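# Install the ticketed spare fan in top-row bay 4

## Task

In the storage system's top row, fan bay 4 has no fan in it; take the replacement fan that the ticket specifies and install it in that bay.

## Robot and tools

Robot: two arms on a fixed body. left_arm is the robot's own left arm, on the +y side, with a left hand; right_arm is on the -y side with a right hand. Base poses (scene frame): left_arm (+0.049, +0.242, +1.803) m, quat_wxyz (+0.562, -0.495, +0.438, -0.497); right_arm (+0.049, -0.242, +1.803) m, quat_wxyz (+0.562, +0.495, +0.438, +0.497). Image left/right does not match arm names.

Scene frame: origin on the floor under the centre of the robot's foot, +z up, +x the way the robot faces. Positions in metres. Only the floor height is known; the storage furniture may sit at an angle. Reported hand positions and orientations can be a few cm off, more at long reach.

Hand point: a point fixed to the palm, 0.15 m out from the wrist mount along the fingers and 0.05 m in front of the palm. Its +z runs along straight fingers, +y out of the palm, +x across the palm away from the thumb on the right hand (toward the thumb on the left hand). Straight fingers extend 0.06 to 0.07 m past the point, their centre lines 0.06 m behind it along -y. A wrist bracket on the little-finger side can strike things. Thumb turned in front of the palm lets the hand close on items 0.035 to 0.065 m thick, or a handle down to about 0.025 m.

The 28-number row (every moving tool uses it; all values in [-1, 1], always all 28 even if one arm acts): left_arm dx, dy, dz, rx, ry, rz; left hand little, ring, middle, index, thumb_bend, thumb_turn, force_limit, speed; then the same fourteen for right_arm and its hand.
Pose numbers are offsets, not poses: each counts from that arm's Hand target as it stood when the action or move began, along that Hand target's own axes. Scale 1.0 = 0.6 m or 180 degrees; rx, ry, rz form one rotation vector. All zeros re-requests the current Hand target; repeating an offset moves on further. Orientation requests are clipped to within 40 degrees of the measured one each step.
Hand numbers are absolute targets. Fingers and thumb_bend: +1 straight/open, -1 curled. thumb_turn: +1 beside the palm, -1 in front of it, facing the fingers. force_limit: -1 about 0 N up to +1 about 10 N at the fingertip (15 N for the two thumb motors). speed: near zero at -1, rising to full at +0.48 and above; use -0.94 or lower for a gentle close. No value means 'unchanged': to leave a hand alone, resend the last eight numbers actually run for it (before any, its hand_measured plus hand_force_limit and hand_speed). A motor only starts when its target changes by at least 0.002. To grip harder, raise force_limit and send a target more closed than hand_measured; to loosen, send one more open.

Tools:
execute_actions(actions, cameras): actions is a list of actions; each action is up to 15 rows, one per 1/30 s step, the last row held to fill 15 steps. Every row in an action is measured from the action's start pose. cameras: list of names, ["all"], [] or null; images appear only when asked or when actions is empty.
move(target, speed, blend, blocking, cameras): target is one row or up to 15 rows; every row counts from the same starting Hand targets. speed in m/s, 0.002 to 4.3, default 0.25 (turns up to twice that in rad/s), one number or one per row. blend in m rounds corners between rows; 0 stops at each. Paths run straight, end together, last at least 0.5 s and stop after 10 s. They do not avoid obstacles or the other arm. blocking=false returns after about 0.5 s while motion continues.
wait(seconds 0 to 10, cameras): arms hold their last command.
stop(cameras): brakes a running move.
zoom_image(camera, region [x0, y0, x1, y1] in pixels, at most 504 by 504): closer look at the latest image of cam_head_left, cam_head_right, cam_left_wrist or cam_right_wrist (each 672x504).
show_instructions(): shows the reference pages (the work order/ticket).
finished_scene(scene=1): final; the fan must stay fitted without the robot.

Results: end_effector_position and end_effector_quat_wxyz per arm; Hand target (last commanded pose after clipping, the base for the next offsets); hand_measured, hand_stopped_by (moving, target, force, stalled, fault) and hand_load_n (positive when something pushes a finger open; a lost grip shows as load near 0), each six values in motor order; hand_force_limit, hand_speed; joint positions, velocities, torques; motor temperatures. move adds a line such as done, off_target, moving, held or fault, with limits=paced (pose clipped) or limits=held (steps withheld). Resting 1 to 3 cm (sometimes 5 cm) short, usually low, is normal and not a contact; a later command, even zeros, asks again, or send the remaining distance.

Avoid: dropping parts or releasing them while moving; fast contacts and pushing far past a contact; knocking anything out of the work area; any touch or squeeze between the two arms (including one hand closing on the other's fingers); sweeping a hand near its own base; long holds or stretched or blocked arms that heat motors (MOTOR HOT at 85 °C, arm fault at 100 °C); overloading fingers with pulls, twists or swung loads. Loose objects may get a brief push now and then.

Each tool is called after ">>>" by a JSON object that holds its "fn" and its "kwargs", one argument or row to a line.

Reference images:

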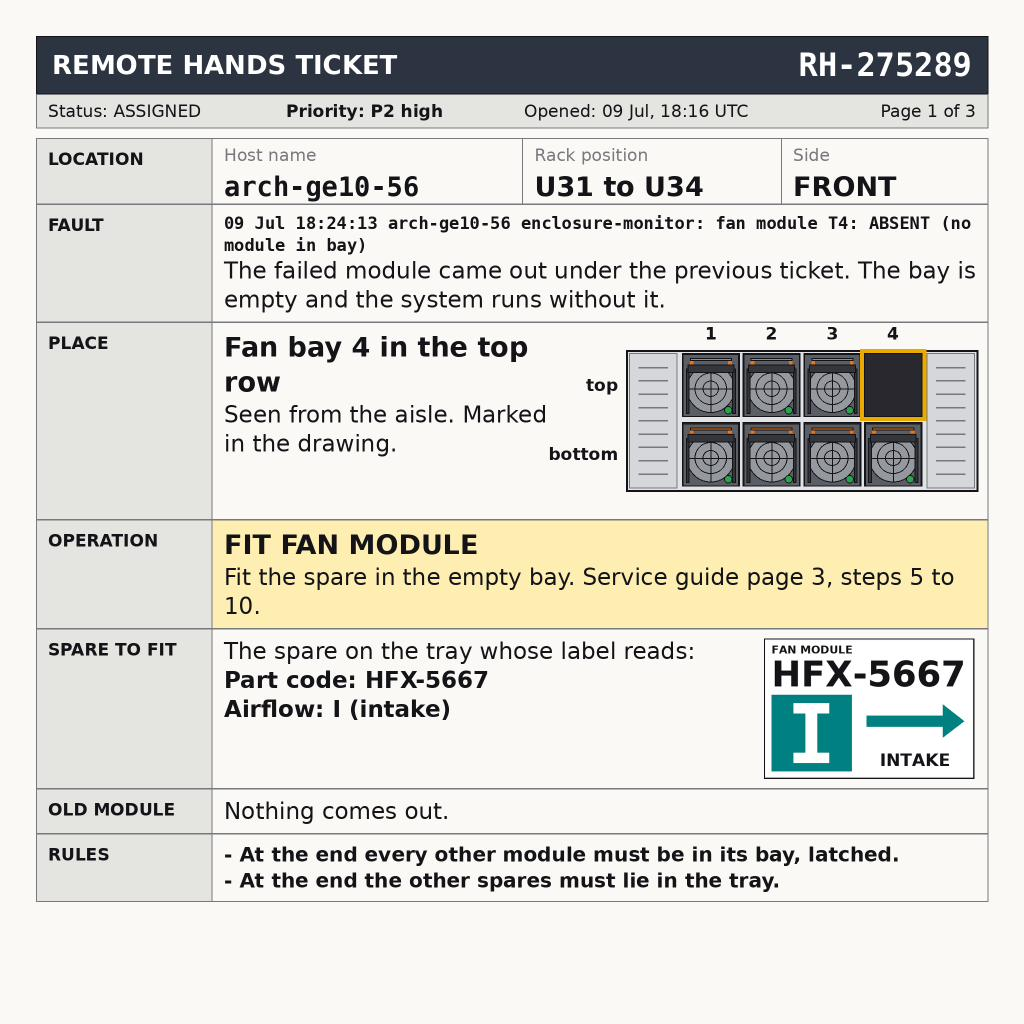

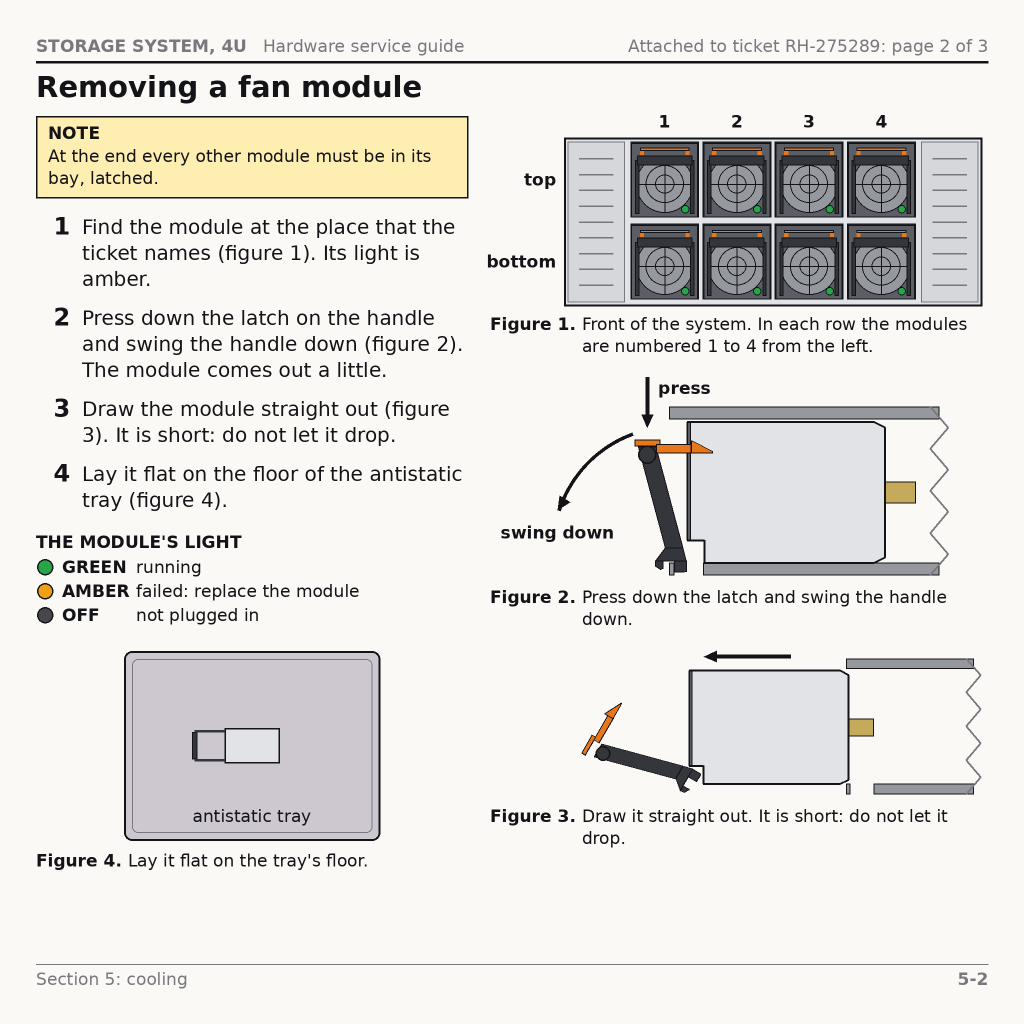

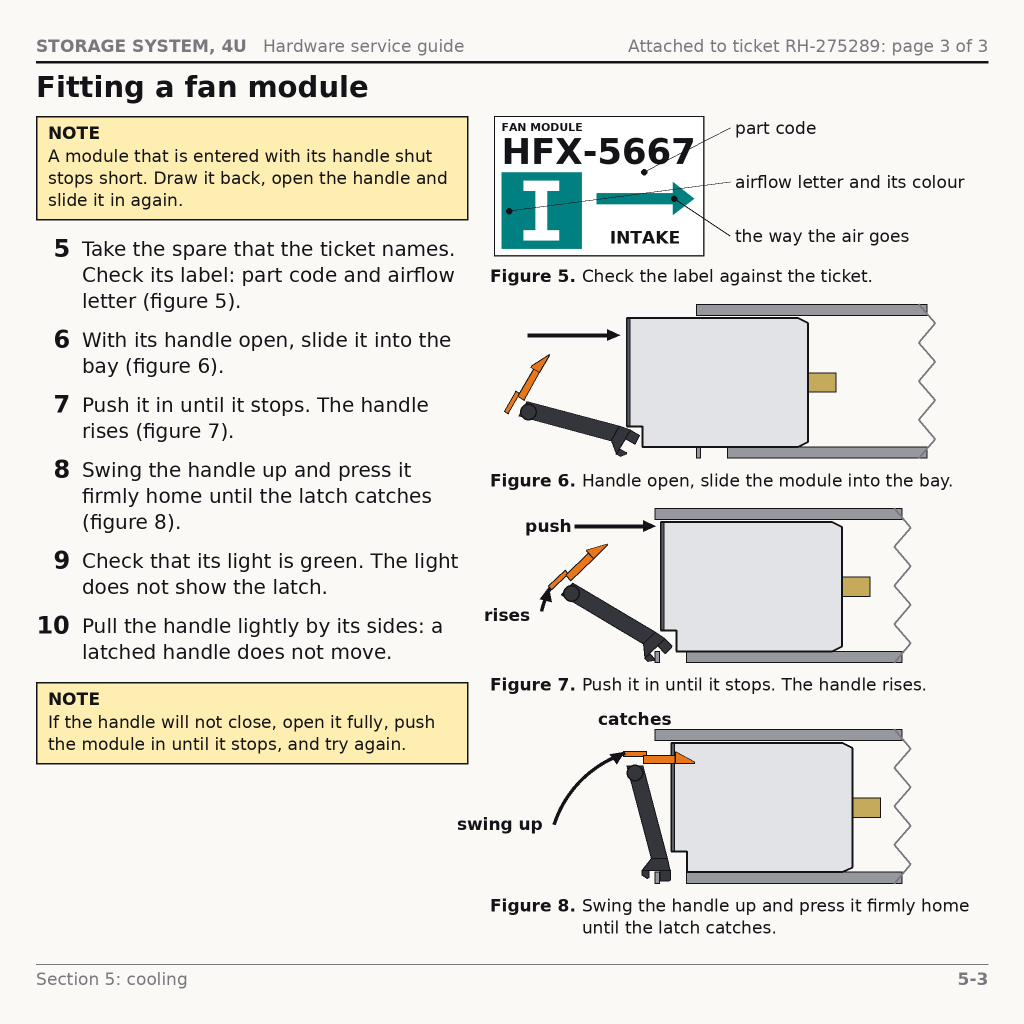

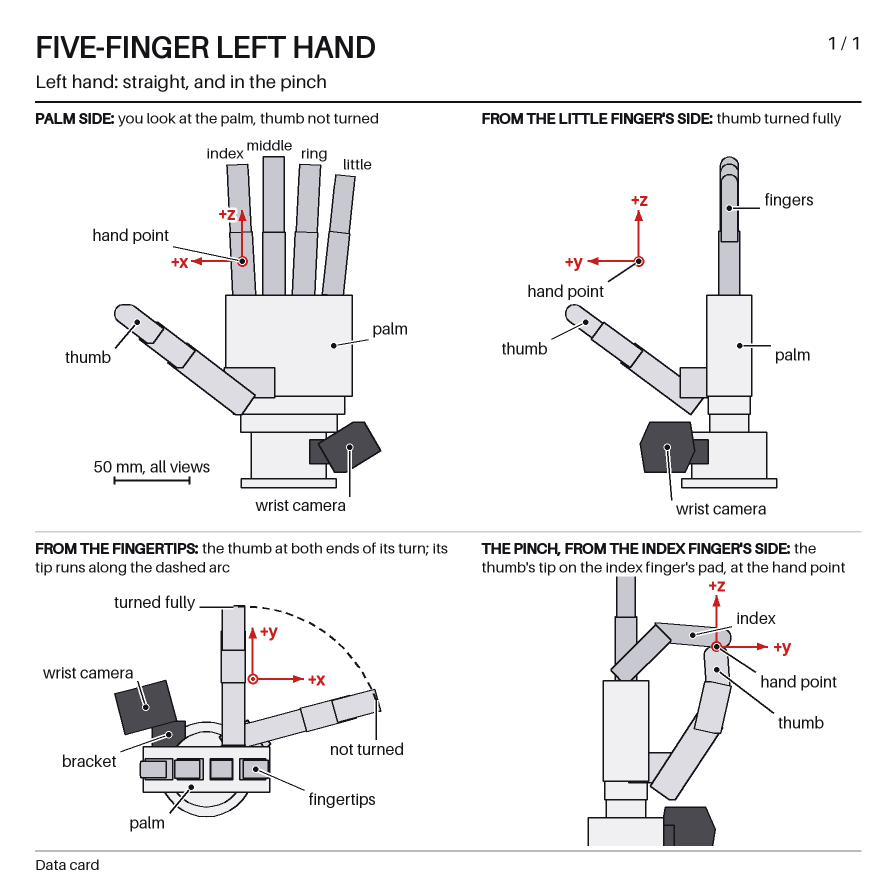

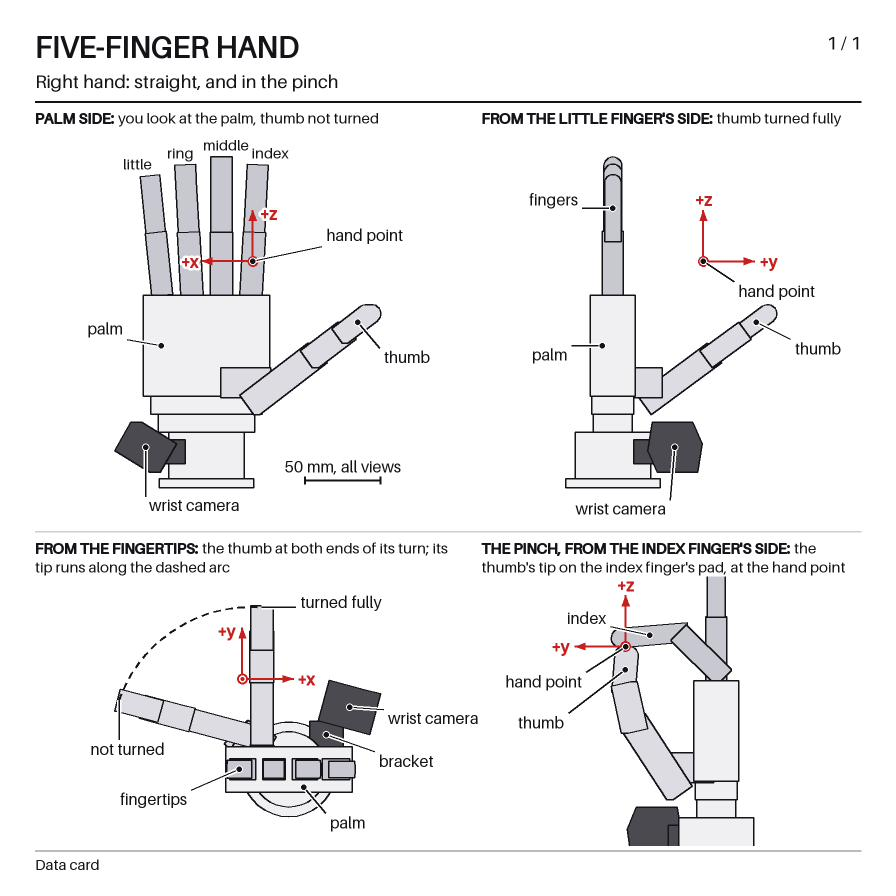

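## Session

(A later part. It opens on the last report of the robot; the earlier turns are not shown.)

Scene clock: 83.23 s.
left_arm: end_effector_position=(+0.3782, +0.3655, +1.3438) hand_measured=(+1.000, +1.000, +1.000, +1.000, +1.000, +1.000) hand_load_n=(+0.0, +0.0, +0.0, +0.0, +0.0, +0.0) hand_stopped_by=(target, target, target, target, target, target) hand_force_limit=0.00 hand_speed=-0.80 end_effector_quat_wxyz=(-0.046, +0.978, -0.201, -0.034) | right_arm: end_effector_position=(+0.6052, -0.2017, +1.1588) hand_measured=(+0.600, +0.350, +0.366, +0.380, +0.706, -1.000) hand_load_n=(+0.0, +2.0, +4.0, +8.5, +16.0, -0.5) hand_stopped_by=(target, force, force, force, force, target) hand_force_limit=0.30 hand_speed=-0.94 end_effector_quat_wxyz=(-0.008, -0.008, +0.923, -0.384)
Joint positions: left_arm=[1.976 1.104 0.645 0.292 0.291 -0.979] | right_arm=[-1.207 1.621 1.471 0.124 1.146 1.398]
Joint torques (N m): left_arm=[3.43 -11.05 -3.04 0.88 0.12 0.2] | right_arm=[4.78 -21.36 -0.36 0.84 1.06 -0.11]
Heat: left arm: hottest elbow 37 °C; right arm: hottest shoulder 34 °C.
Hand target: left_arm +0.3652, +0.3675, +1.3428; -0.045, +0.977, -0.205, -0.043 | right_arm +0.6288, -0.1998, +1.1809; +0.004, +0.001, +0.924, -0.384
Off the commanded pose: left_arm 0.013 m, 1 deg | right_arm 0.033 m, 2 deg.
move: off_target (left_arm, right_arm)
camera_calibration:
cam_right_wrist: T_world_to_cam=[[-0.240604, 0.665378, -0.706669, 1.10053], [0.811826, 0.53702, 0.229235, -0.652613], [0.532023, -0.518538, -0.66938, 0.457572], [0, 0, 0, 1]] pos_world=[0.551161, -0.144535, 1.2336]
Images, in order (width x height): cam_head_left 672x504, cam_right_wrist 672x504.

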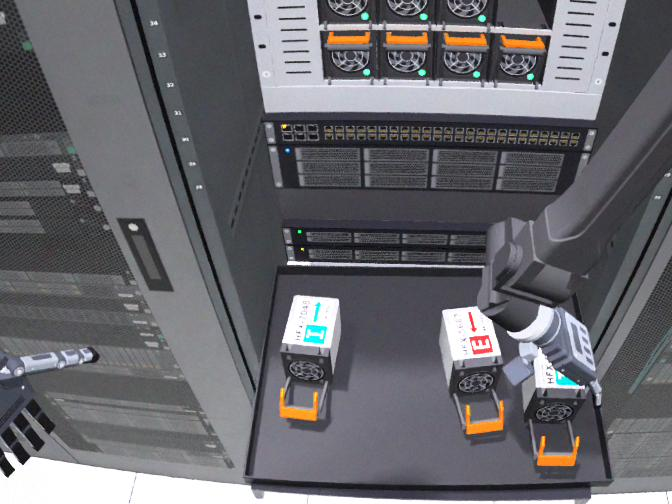

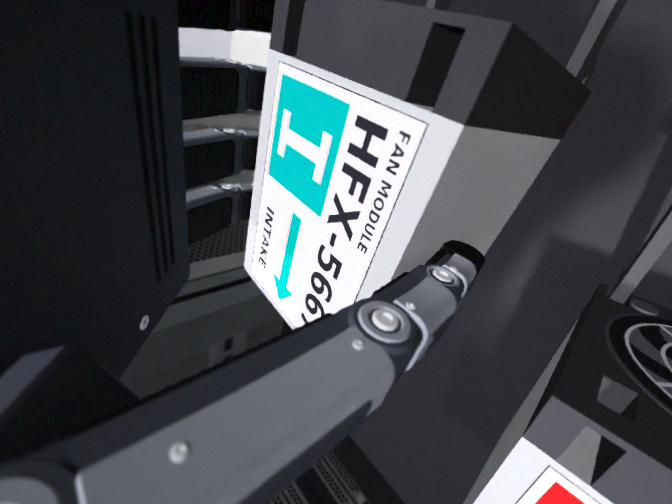

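>>> {"fn": "move", "kwargs": {
  "target": [
    [0,0,0,0,0,0, 1, 1, 1, 1, 1, 1, 0.0, -0.8, -0.0173, -0.0591, -0.0588, 0, 0, 0, 0.6, -0.1, -0.1, -0.1, 0.5, -1, 0.3, -0.94]
  ],
  "cameras": ["cam_head_left", "cam_right_wrist"],
  "speed": 0.05
}}

Scene clock: 85.53 s.
left_arm: end_effector_position=(+0.3782, +0.3655, +1.3438) hand_measured=(+1.000, +1.000, +1.000, +1.000, +1.000, +1.000) hand_load_n=(+0.0, +0.0, +0.0, +0.0, +0.0, +0.0) hand_stopped_by=(target, target, target, target, target, target) hand_force_limit=0.00 hand_speed=-0.80 end_effector_quat_wxyz=(-0.046, +0.978, -0.201, -0.034) | right_arm: end_effector_position=(+0.6153, -0.1998, +1.2073) hand_measured=(+0.600, +0.350, +0.366, +0.380, +0.706, -1.000) hand_load_n=(+0.0, +2.0, +4.0, +8.5, +16.0, -0.5) hand_stopped_by=(target, force, force, force, force, target) hand_force_limit=0.30 hand_speed=-0.94 end_effector_quat_wxyz=(-0.008, -0.009, +0.923, -0.384)
Joint positions: left_arm=[1.976 1.104 0.645 0.292 0.291 -0.979] | right_arm=[-1.17 1.506 1.379 0.099 1.184 1.398]
Joint torques (N m): left_arm=[3.43 -10.99 -3.06 0.9 0.12 0.2] | right_arm=[4.78 -21.89 -0.14 0.68 1.11 -0.11]
Heat: left arm: hottest elbow 37 °C; right arm: hottest shoulder 34 °C.
Hand target: left_arm +0.3652, +0.3675, +1.3428; -0.045, +0.977, -0.205, -0.043 | right_arm +0.6390, -0.1998, +1.2311; +0.004, +0.001, +0.924, -0.383
Off the commanded pose: left_arm 0.013 m, 1 deg | right_arm 0.033 m, 2 deg.
move: off_target (left_arm, right_arm)
camera_calibration:
cam_right_wrist: T_world_to_cam=[[-0.243036, 0.664935, -0.706254, 1.13685], [0.811167, 0.538571, 0.227924, -0.670567], [0.531922, -0.517496, -0.670266, 0.487059], [0, 0, 0, 1]] pos_world=[0.561159, -0.142731, 1.2822]
Images, in order (width x height): cam_head_left 672x504, cam_right_wrist 672x504.

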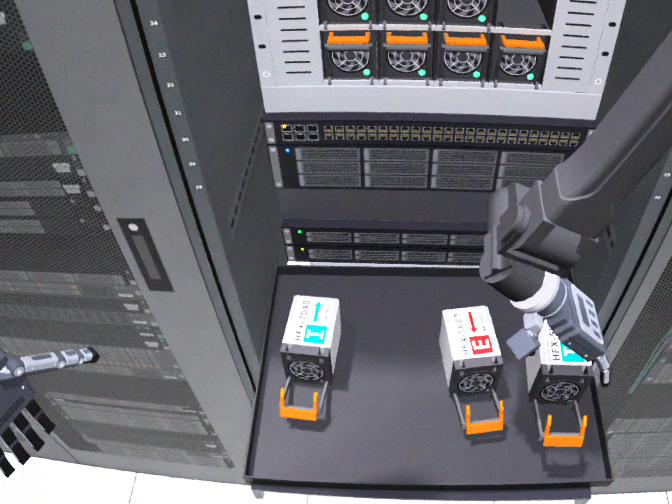

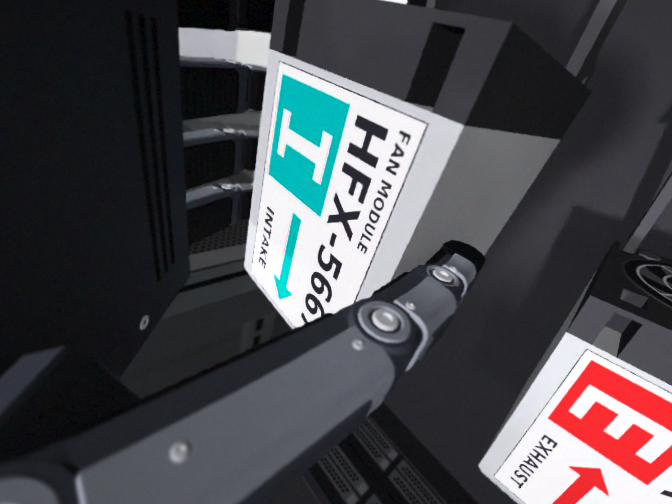

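>>> {"fn": "zoom_image", "kwargs": {
  "camera": "cam_right_wrist",
  "region": [230, 0, 610, 330]
}}

>>> {"fn": "zoom_image", "kwargs": {
  "camera": "cam_head_left",
  "region": [470, 300, 640, 470]
}}

Scaled by 1.326 from the camera's 672x504 image, which has a finer 960x720 frame.

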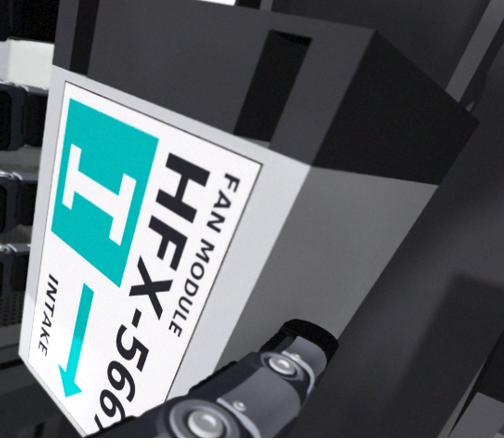

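Scaled by 2.965 from the camera's 672x504 image, which has a finer 960x720 frame.

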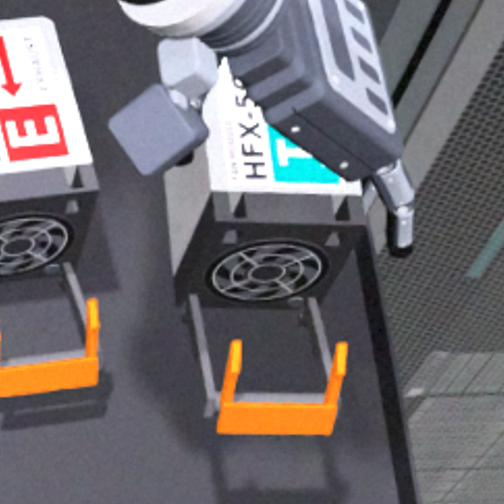

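>>> {"fn": "move", "kwargs": {
  "target": [
    [0,0,0,0,0,0, 1, 1, 1, 1, 1, 1, 0.0, -0.8, -0.0068, -0.1913, -0.2493, 0, 0, 0, 0.6, -0.1, -0.1, -0.1, 0.5, -1, 0.3, -0.94]
  ],
  "cameras": ["cam_head_left", "cam_right_wrist"],
  "speed": 0.1
}}

Scene clock: 94.00 s.
left_arm: end_effector_position=(+0.3782, +0.3655, +1.3438) hand_measured=(+1.000, +1.000, +1.000, +1.000, +1.000, +1.000) hand_load_n=(+0.0, +0.0, +0.0, +0.0, +0.0, +0.0) hand_stopped_by=(target, target, target, target, target, target) hand_force_limit=0.00 hand_speed=-0.80 end_effector_quat_wxyz=(-0.046, +0.978, -0.201, -0.034) | right_arm: end_effector_position=(+0.6284, -0.1705, +1.3985) hand_measured=(+0.600, +0.350, +0.366, +0.380, +0.706, -1.000) hand_load_n=(+0.0, +2.0, +4.0, +8.5, +15.5, -1.0) hand_stopped_by=(target, force, force, force, force, target) hand_force_limit=0.30 hand_speed=-0.94 end_effector_quat_wxyz=(-0.004, -0.012, +0.922, -0.386)
Joint positions: left_arm=[1.976 1.104 0.645 0.292 0.291 -0.979] | right_arm=[-0.891 1.112 1.096 0.011 1.465 1.375]
Joint torques (N m): left_arm=[3.37 -10.99 -3.06 0.9 0.12 0.2] | right_arm=[4.89 -18.32 0.61 1.02 1.07 -0.1]
Heat: left arm: hottest elbow 37 °C; right arm: hottest shoulder 34 °C.
Hand target: left_arm +0.3652, +0.3675, +1.3428; -0.045, +0.977, -0.205, -0.043 | right_arm +0.6413, -0.1749, +1.4180; +0.004, +0.001, +0.924, -0.383
Off the commanded pose: left_arm 0.013 m, 1 deg | right_arm 0.024 m, 2 deg.
move: off_target (left_arm, right_arm)
camera_calibration:
cam_right_wrist: T_world_to_cam=[[-0.244724, 0.660203, -0.7101, 1.26121], [0.805546, 0.546047, 0.230059, -0.73884], [0.539634, -0.515718, -0.665455, 0.612141], [0, 0, 0, 1]] pos_world=[0.573487, -0.113524, 1.47292]
Images, in order (width x height): cam_head_left 672x504, cam_right_wrist 672x504.

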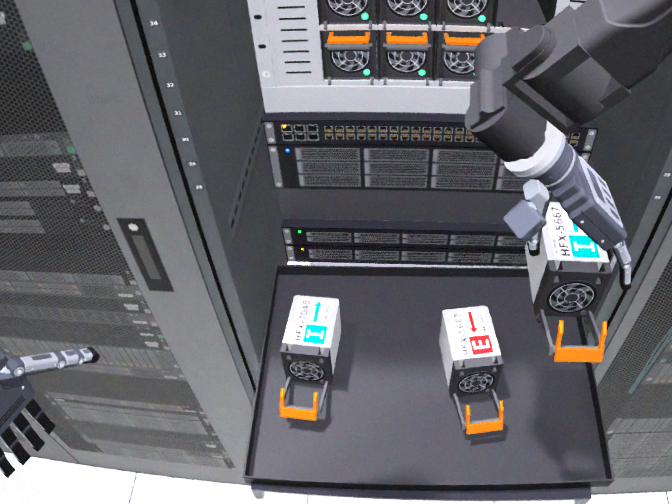

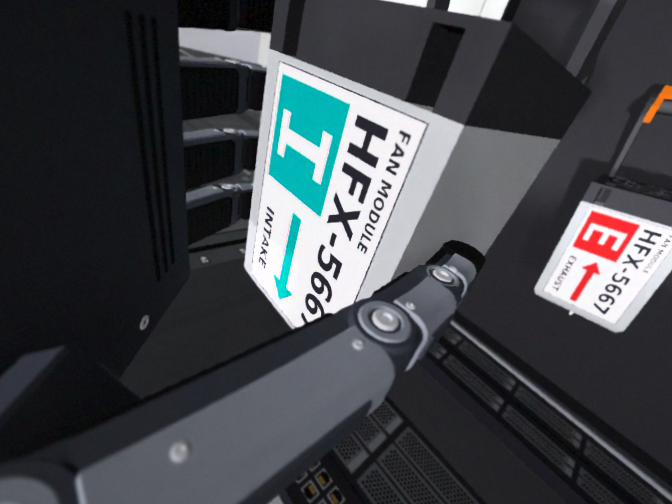

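>>> {"fn": "move", "kwargs": {
  "target": [
    [0,0,0,0,0,0, 1, 1, 1, 1, 1, 1, 0.0, -0.8, 0.0387, 0.2282, 0.2983, 0, 0, 0, 0.6, -0.1, -0.1, -0.1, 0.5, -1, 0.3, -0.94]
  ],
  "cameras": ["cam_head_left", "cam_right_wrist"],
  "speed": 0.1
}}

Scene clock: 121.77 s.
left_arm: end_effector_position=(+0.3782, +0.3655, +1.3438) hand_measured=(+1.000, +1.000, +1.000, +1.000, +1.000, +1.000) hand_load_n=(+0.0, +0.0, +0.0, +0.0, +0.0, +0.0) hand_stopped_by=(target, target, target, target, target, target) hand_force_limit=0.00 hand_speed=-0.80 end_effector_quat_wxyz=(-0.046, +0.978, -0.201, -0.034) | right_arm: end_effector_position=(+0.6080, -0.1991, +1.1887) hand_measured=(+0.600, +0.350, +0.366, +0.380, +0.706, -1.000) hand_load_n=(+0.0, +2.0, +4.0, +8.5, +16.0, -0.5) hand_stopped_by=(target, force, force, force, force, target) hand_force_limit=0.30 hand_speed=-0.94 end_effector_quat_wxyz=(-0.006, -0.013, +0.926, -0.377)
Joint positions: left_arm=[1.976 1.104 0.645 0.292 0.291 -0.979] | right_arm=[-1.187 1.545 1.394 0.134 1.15 1.383]
Joint torques (N m): left_arm=[3.43 -10.99 -3.07 0.9 0.12 0.19] | right_arm=[3.31 -18.26 0.59 1.63 0.96 0.02]
Heat: left arm: hottest elbow 37 °C; right arm: hottest shoulder 34 °C.
Hand target: left_arm +0.3652, +0.3675, +1.3428; -0.045, +0.977, -0.205, -0.043 | right_arm +0.6201, -0.2050, +1.1944; +0.004, +0.001, +0.924, -0.383
Off the commanded pose: left_arm 0.013 m, 1 deg | right_arm 0.015 m, 2 deg.
move: off_target (left_arm, right_arm)
camera_calibration:
cam_right_wrist: T_world_to_cam=[[-0.24755, 0.67396, -0.696058, 1.11383], [0.806604, 0.541363, 0.237311, -0.668682], [0.536758, -0.502697, -0.677633, 0.487583], [0, 0, 0, 1]] pos_world=[0.553375, -0.14357, 1.26438]
Images, in order (width x height): cam_head_left 672x504, cam_right_wrist 672x504.

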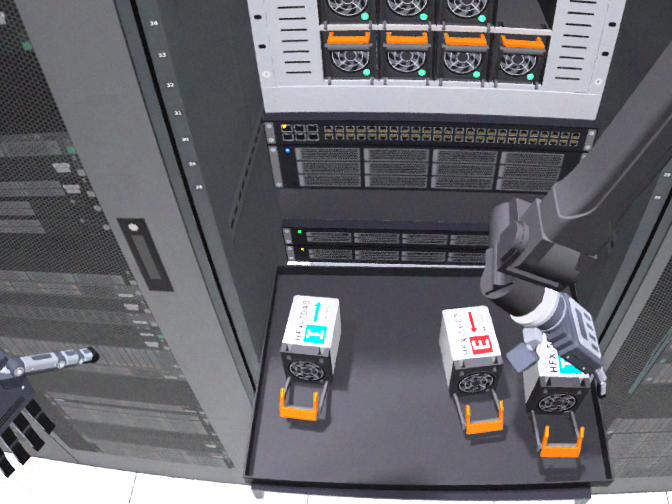

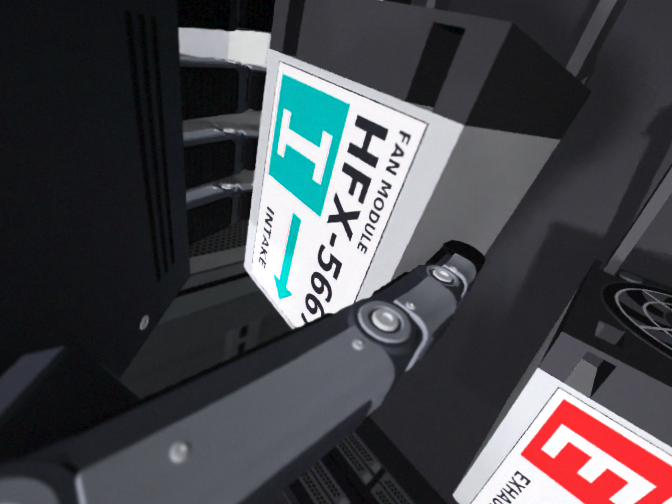

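>>> {"fn": "move", "kwargs": {
  "target": [
    [0,0,0,0,0,0, 1, 1, 1, 1, 1, 1, 0.0, -0.8, -0.0095, 0.0438, 0.0507, 0, 0, 0, 0.6, -0.1, -0.1, -0.1, 0.5, -1, 0.3, -0.94]
  ],
  "cameras": ["cam_head_left", "cam_right_wrist"],
  "speed": 0.04
}}

Scene clock: 123.57 s.
left_arm: end_effector_position=(+0.3782, +0.3655, +1.3438) hand_measured=(+1.000, +1.000, +1.000, +1.000, +1.000, +1.000) hand_load_n=(+0.0, +0.0, +0.0, +0.0, +0.0, +0.0) hand_stopped_by=(target, target, target, target, target, target) hand_force_limit=0.00 hand_speed=-0.80 end_effector_quat_wxyz=(-0.046, +0.978, -0.201, -0.034) | right_arm: end_effector_position=(+0.6175, -0.2017, +1.1511) hand_measured=(+0.600, +0.350, +0.366, +0.380, +0.706, -1.000) hand_load_n=(+0.0, +2.0, +4.0, +8.5, +15.5, -0.5) hand_stopped_by=(target, force, force, force, force, target) hand_force_limit=0.30 hand_speed=-0.94 end_effector_quat_wxyz=(+0.000, -0.007, +0.926, -0.377)
Joint positions: left_arm=[1.976 1.104 0.645 0.292 0.291 -0.979] | right_arm=[-1.215 1.636 1.507 0.127 1.12 1.383]
Joint torques (N m): left_arm=[3.37 -10.99 -3.06 0.88 0.12 0.2] | right_arm=[3.31 -18.32 0.95 0.95 0.91 0.01]
Heat: left arm: hottest elbow 37 °C; right arm: hottest shoulder 34 °C.
Hand target: left_arm +0.3652, +0.3675, +1.3428; -0.045, +0.977, -0.205, -0.043 | right_arm +0.6262, -0.2080, +1.1545; +0.004, +0.001, +0.924, -0.383
Off the commanded pose: left_arm 0.013 m, 1 deg | right_arm 0.011 m, 1 deg.
move: off_target (left_arm, right_arm)
camera_calibration:
cam_right_wrist: T_world_to_cam=[[-0.233201, 0.675641, -0.699376, 1.08716], [0.806058, 0.536615, 0.249631, -0.680806], [0.543956, -0.505524, -0.669745, 0.441554], [0, 0, 0, 1]] pos_world=[0.562108, -0.145981, 1.22601]
Images, in order (width x height): cam_head_left 672x504, cam_right_wrist 672x504.

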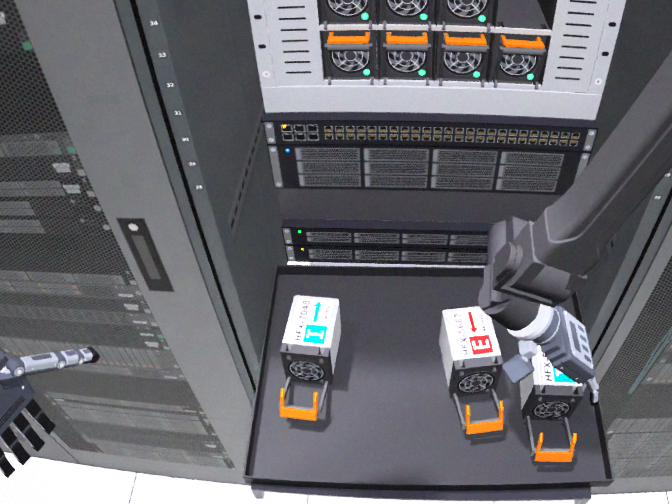

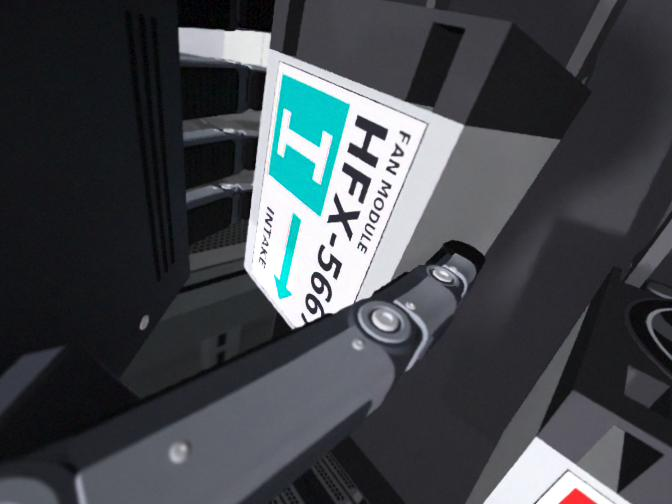

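>>> {"fn": "move", "kwargs": {
  "target": [
    [0,0,0,0,0,0, 1, 1, 1, 1, 1, 1, 0.0, -0.8, 0, 0.0118, 0.0118, 0, 0, 0, 0.6, -0.1, -0.1, -0.1, 0.5, -1, 0.3, -0.94]
  ],
  "cameras": ["cam_right_wrist"],
  "speed": 0.03
}}

Scene clock: 124.63 s.
left_arm: end_effector_position=(+0.3782, +0.3655, +1.3438) hand_measured=(+1.000, +1.000, +1.000, +1.000, +1.000, +1.000) hand_load_n=(-0.5, +0.0, +0.0, +0.0, +0.0, +0.0) hand_stopped_by=(target, target, target, target, target, target) hand_force_limit=0.00 hand_speed=-0.80 end_effector_quat_wxyz=(-0.046, +0.978, -0.201, -0.034) | right_arm: end_effector_position=(+0.6213, -0.2010, +1.1457) hand_measured=(+0.600, +0.350, +0.366, +0.380, +0.706, -1.000) hand_load_n=(+0.0, +3.0, +4.0, +6.5, +15.5, +1.0) hand_stopped_by=(target, force, force, force, force, target) hand_force_limit=0.30 hand_speed=-0.94 end_effector_quat_wxyz=(+0.001, -0.006, +0.926, -0.377)
Joint positions: left_arm=[1.976 1.104 0.645 0.292 0.291 -0.979] | right_arm=[-1.217 1.65 1.531 0.123 1.119 1.383]
Joint torques (N m): left_arm=[3.43 -10.99 -3.06 0.88 0.12 0.19] | right_arm=[3.19 -16.91 1.29 0.95 0.75 0.04]
Heat: left arm: hottest elbow 37 °C; right arm: hottest shoulder 34 °C.
Hand target: left_arm +0.3652, +0.3675, +1.3428; -0.045, +0.977, -0.205, -0.043 | right_arm +0.6261, -0.2082, +1.1444; +0.004, +0.001, +0.923, -0.384
Off the commanded pose: left_arm 0.013 m, 1 deg | right_arm 0.009 m, 1 deg.
move: off_target (left_arm)
camera_calibration:
cam_right_wrist: T_world_to_cam=[[-0.229488, 0.675486, -0.700752, 1.08295], [0.805841, 0.535635, 0.252419, -0.686116], [0.545853, -0.506768, -0.667256, 0.431997], [0, 0, 0, 1]] pos_world=[0.565617, -0.145086, 1.22032]
Images, in order (width x height): cam_right_wrist 672x504.

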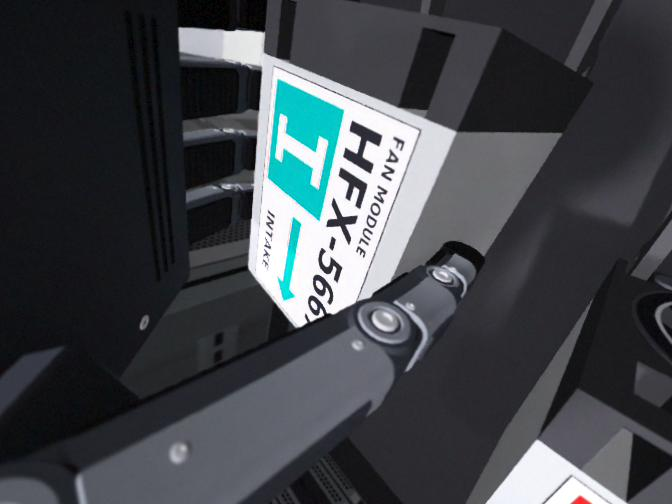

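>>> {"fn": "move", "kwargs": {
  "target": [
    [0,0,0,0,0,0, 1, 1, 1, 1, 1, 1, 0.0, -0.8, 0, 0, 0, 0, 0, 0, 0.6, 0.6, 0.6, 0.6, 1, -1, 0.3, -0.6],
    [0,0,0,0,0,0, 1, 1, 1, 1, 1, 1, 0.0, -0.8, -0.0014, -0.1183, -0.118, 0, 0, 0, 0.6, 0.6, 0.6, 0.6, 1, -1, 0.3, -0.6]
  ],
  "cameras": ["cam_head_left", "cam_right_wrist"],
  "speed": 0.1
}}

Scene clock: 128.50 s.
left_arm: end_effector_position=(+0.3782, +0.3655, +1.3438) hand_measured=(+1.000, +1.000, +1.000, +1.000, +1.000, +1.000) hand_load_n=(+0.0, +0.0, +0.0, +0.0, -0.5, +0.0) hand_stopped_by=(target, target, target, target, target, target) hand_force_limit=0.00 hand_speed=-0.80 end_effector_quat_wxyz=(-0.046, +0.978, -0.201, -0.034) | right_arm: end_effector_position=(+0.6162, -0.2107, +1.2338) hand_measured=(+0.600, +0.600, +0.600, +0.600, +1.000, -1.000) hand_load_n=(+0.0, +0.0, +0.0, +0.0, +0.0, +0.0) hand_stopped_by=(target, target, target, target, target, target) hand_force_limit=0.30 hand_speed=-0.60 end_effector_quat_wxyz=(-0.004, -0.007, +0.922, -0.387)
Joint positions: left_arm=[1.976 1.104 0.645 0.292 0.291 -0.979] | right_arm=[-1.168 1.435 1.307 0.122 1.191 1.385]
Joint torques (N m): left_arm=[3.37 -10.99 -3.06 0.88 0.12 0.2] | right_arm=[3.84 -19.14 -0.2 1.06 0.63 -0.04]
Heat: left arm: hottest elbow 37 °C; right arm: hottest shoulder 34 °C.
Hand target: left_arm +0.3652, +0.3675, +1.3428; -0.045, +0.977, -0.205, -0.043 | right_arm +0.6262, -0.2080, +1.2447; +0.004, +0.001, +0.924, -0.383
Off the commanded pose: left_arm 0.013 m, 1 deg | right_arm 0.015 m, 1 deg.
move: off_target (left_arm, right_arm)
camera_calibration:
cam_right_wrist: T_world_to_cam=[[-0.235146, 0.660352, -0.713191, 1.16574], [0.808862, 0.53981, 0.233127, -0.676336], [0.538933, -0.522054, -0.661068, 0.482049], [0, 0, 0, 1]] pos_world=[0.561389, -0.15305, 1.30773]
Images, in order (width x height): cam_head_left 672x504, cam_right_wrist 672x504.

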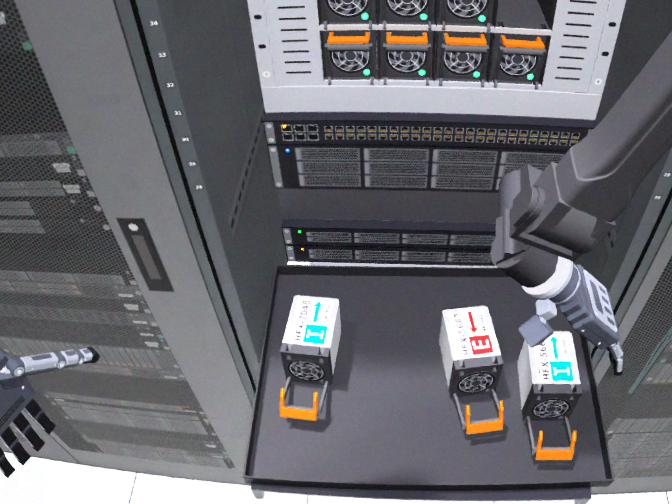

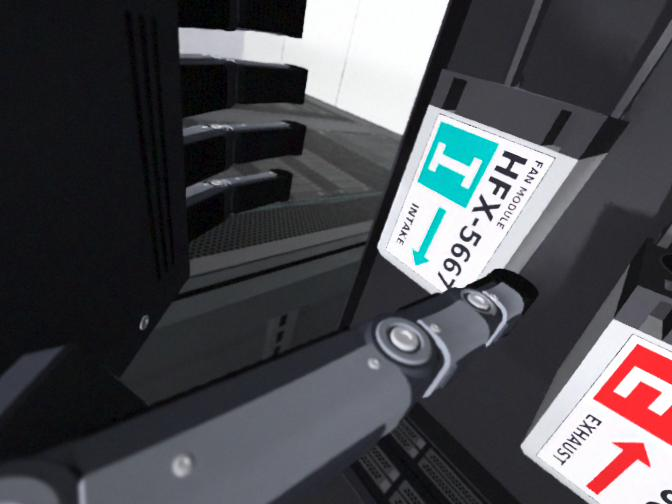

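>>> {"fn": "move", "kwargs": {
  "target": [
    [0,0,0,0,0,0, 1, 1, 1, 1, 1, 1, 0.0, -0.8, 0.0235, -0.0088, -0.0158, -0.0822, -0.1303, 0.1007, -0.9, 0.6, 0.6, 0.6, 1, -1, 0.0, -0.3]
  ],
  "cameras": ["cam_head_left", "cam_right_wrist"],
  "speed": 0.15
}}

Scene clock: 131.53 s.
left_arm: end_effector_position=(+0.3782, +0.3655, +1.3438) hand_measured=(+1.000, +1.000, +1.000, +1.000, +1.000, +1.000) hand_load_n=(+0.0, +0.0, +0.0, +0.0, +0.0, +0.0) hand_stopped_by=(target, target, target, target, target, target) hand_force_limit=0.00 hand_speed=-0.80 end_effector_quat_wxyz=(-0.046, +0.978, -0.201, -0.034) | right_arm: end_effector_position=(+0.6229, -0.2019, +1.2592) hand_measured=(-0.900, +0.600, +0.600, +0.600, +1.000, -1.000) hand_load_n=(+0.0, +0.0, +0.0, +0.0, +0.0, +0.0) hand_stopped_by=(target, target, target, target, target, target) hand_force_limit=0.00 hand_speed=-0.30 end_effector_quat_wxyz=(-0.254, -0.067, -0.933, +0.248)
Joint positions: left_arm=[1.976 1.104 0.645 0.292 0.291 -0.979] | right_arm=[-1.266 1.483 1.018 1.025 0.721 1.274]
Joint torques (N m): left_arm=[3.37 -11.05 -3.04 0.88 0.12 0.2] | right_arm=[2.08 -14.15 -1.91 2.63 0.1 0.06]
Heat: left arm: hottest elbow 37 °C; right arm: hottest shoulder 34 °C.
Hand target: left_arm +0.3652, +0.3675, +1.3428; -0.045, +0.977, -0.205, -0.043 | right_arm +0.6121, -0.2050, +1.2550; +0.250, +0.067, +0.933, -0.250
Off the commanded pose: left_arm 0.013 m, 1 deg | right_arm 0.012 m, 0 deg.
move: off_target (left_arm, right_arm)
camera_calibration:
cam_right_wrist: T_world_to_cam=[[0.0669849, 0.832905, -0.549347, 0.820007], [0.507924, 0.445436, 0.737292, -1.1588], [0.858794, -0.328414, -0.393215, 0.00231156], [0, 0, 0, 1]] pos_world=[0.531667, -0.166059, 1.30575]
Images, in order (width x height): cam_head_left 672x504, cam_right_wrist 672x504.

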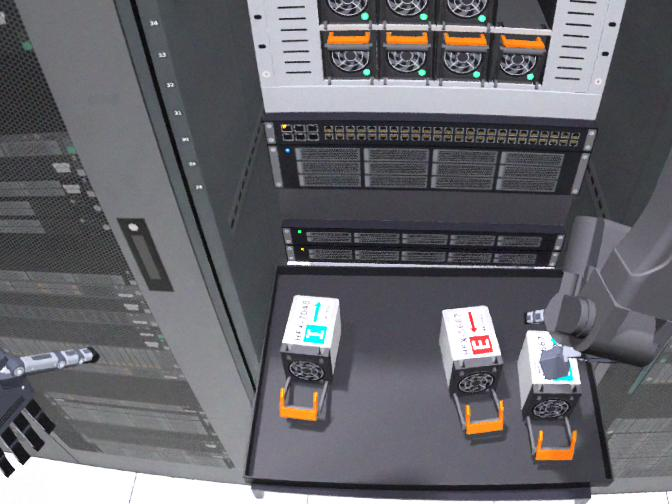

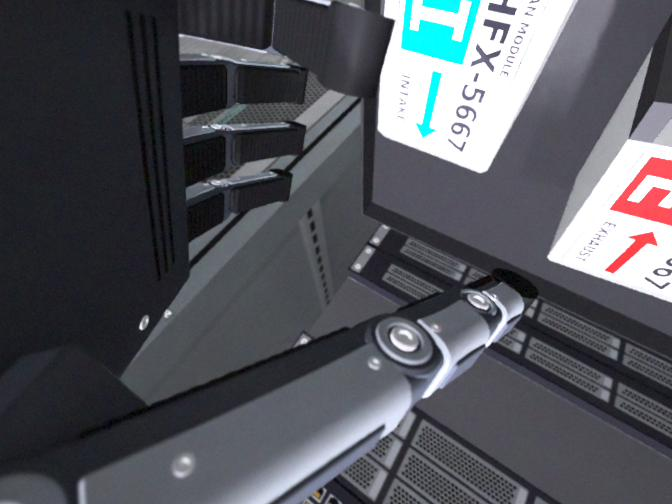

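>>> {"fn": "zoom_image", "kwargs": {
  "camera": "cam_right_wrist",
  "region": [340, 0, 672, 220]
}}

Scaled by 1.518 from the camera's 672x504 image, which has a finer 960x720 frame.

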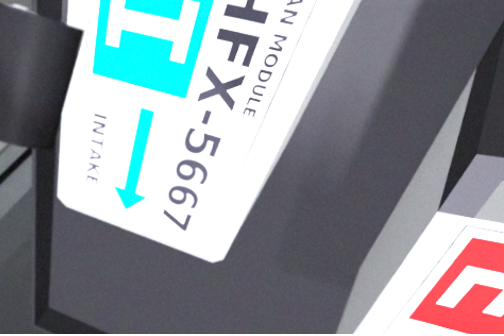

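>>> {"fn": "move", "kwargs": {
  "target": [
    [0,0,0,0,0,0, 1, 1, 1, 1, 1, 1, 0.0, -0.8, 0.089, 0.045, 0.0907, 0,0,0, -0.9, 0.6, 0.6, 0.6, 1, -1, 0.0, -0.3]
  ],
  "cameras": ["cam_head_left", "cam_right_wrist"],
  "speed": 0.1
}}

Scene clock: 135.97 s.
left_arm: end_effector_position=(+0.3782, +0.3655, +1.3438) hand_measured=(+1.000, +1.000, +1.000, +1.000, +1.000, +1.000) hand_load_n=(+0.0, +0.0, +0.0, +0.0, +0.0, +0.0) hand_stopped_by=(target, target, target, target, target, target) hand_force_limit=0.00 hand_speed=-0.80 end_effector_quat_wxyz=(-0.046, +0.978, -0.201, -0.034) | right_arm: end_effector_position=(+0.5976, -0.2043, +1.1786) hand_measured=(-0.900, +0.600, +0.600, +0.600, +1.000, -1.000) hand_load_n=(+0.0, +0.0, -0.5, +0.0, +0.0, +0.0) hand_stopped_by=(target, target, target, target, target, target) hand_force_limit=0.00 hand_speed=-0.30 end_effector_quat_wxyz=(-0.247, -0.063, -0.935, +0.247)
Joint positions: left_arm=[1.976 1.104 0.645 0.292 0.291 -0.979] | right_arm=[-1.319 1.687 1.179 1.031 0.676 1.309]
Joint torques (N m): left_arm=[3.37 -10.99 -3.04 0.9 0.12 0.19] | right_arm=[1.61 -13.92 -0.94 2.55 0.13 0]
Heat: left arm: hottest elbow 37 °C; right arm: hottest shoulder 34 °C.
Hand target: left_arm +0.3652, +0.3675, +1.3428; -0.045, +0.977, -0.205, -0.043 | right_arm +0.5962, -0.2089, +1.1757; +0.250, +0.067, +0.933, -0.250
Off the commanded pose: left_arm 0.013 m, 1 deg | right_arm 0.005 m, 1 deg.
move: off_target (left_arm)
camera_calibration:
cam_right_wrist: T_world_to_cam=[[0.0548134, 0.83344, -0.549885, 0.787419], [0.516977, 0.447462, 0.729734, -1.08162], [0.854242, -0.324277, -0.406343, 0.0106107], [0, 0, 0, 1]] pos_world=[0.506947, -0.168842, 1.2266]
Images, in order (width x height): cam_head_left 672x504, cam_right_wrist 672x504.

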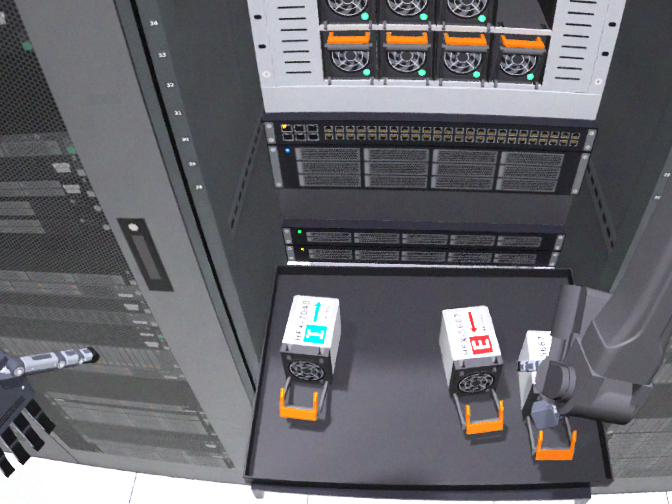

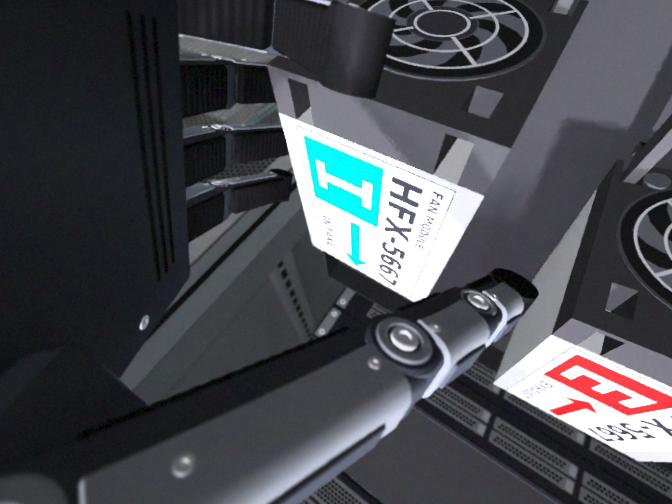

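>>> {"fn": "move", "kwargs": {
  "target": [
    [0,0,0,0,0,0, 1, 1, 1, 1, 1, 1, 0.0, -0.8, 0.0152, 0.0272, 0.0523, 0,0,0, -0.9, 0.6, 0.6, 0.6, 1, -1, 0.0, -0.3]
  ],
  "cameras": ["cam_head_left", "cam_right_wrist"],
  "speed": 0.06
}}

Scene clock: 137.87 s.
left_arm: end_effector_position=(+0.3782, +0.3655, +1.3438) hand_measured=(+1.000, +1.000, +1.000, +1.000, +1.000, +1.000) hand_load_n=(+0.0, +0.0, +0.0, +0.0, +0.0, +0.0) hand_stopped_by=(target, target, target, target, target, target) hand_force_limit=0.00 hand_speed=-0.80 end_effector_quat_wxyz=(-0.046, +0.978, -0.201, -0.034) | right_arm: end_effector_position=(+0.6044, -0.2038, +1.1445) hand_measured=(-0.900, +0.600, +0.600, +0.600, +1.000, -1.000) hand_load_n=(+0.0, +0.0, +0.0, +0.0, +0.0, +0.0) hand_stopped_by=(target, target, target, target, target, target) hand_force_limit=0.00 hand_speed=-0.30 end_effector_quat_wxyz=(-0.248, -0.062, -0.935, +0.247)
Joint positions: left_arm=[1.976 1.104 0.645 0.292 0.291 -0.979] | right_arm=[-1.332 1.764 1.29 0.994 0.662 1.316]
Joint torques (N m): left_arm=[3.37 -10.99 -3.06 0.88 0.12 0.2] | right_arm=[1.61 -14.39 -0.27 1.78 0.12 0.05]
Heat: left arm: hottest elbow 37 °C; right arm: hottest shoulder 34 °C.
Hand target: left_arm +0.3652, +0.3675, +1.3428; -0.045, +0.977, -0.205, -0.043 | right_arm +0.6060, -0.2105, +1.1406; +0.250, +0.067, +0.933, -0.250
Off the commanded pose: left_arm 0.013 m, 1 deg | right_arm 0.008 m, 1 deg.
move: off_target (left_arm)
camera_calibration:
cam_right_wrist: T_world_to_cam=[[0.0545152, 0.833775, -0.549407, 0.767584], [0.514632, 0.448054, 0.731027, -1.06038], [0.855676, -0.322595, -0.404662, -0.0113238], [0, 0, 0, 1]] pos_world=[0.513552, -0.168536, 1.1923]
Images, in order (width x height): cam_head_left 672x504, cam_right_wrist 672x504.

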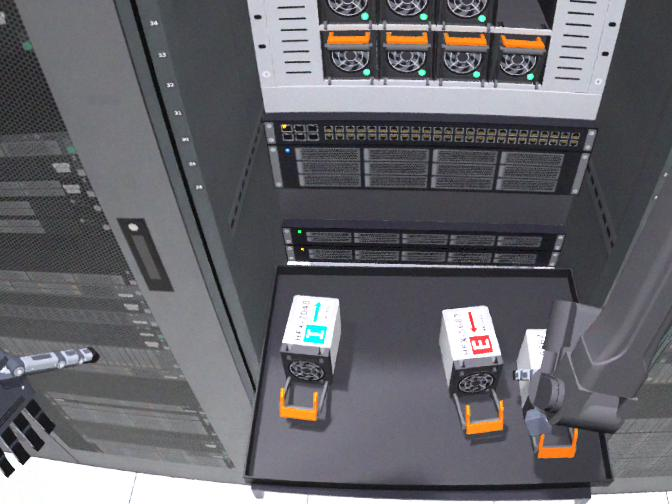

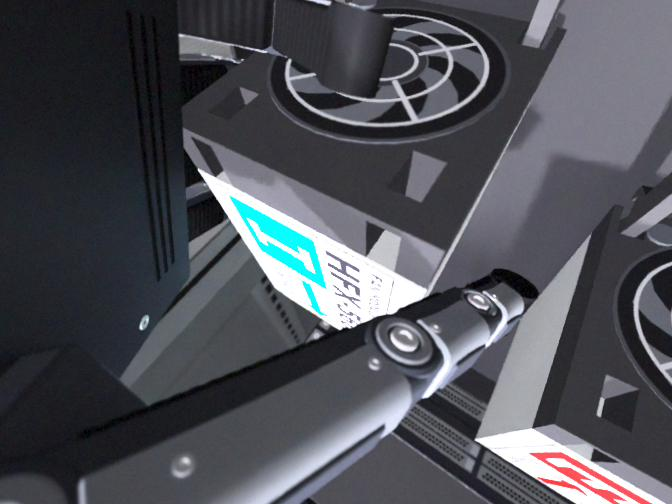

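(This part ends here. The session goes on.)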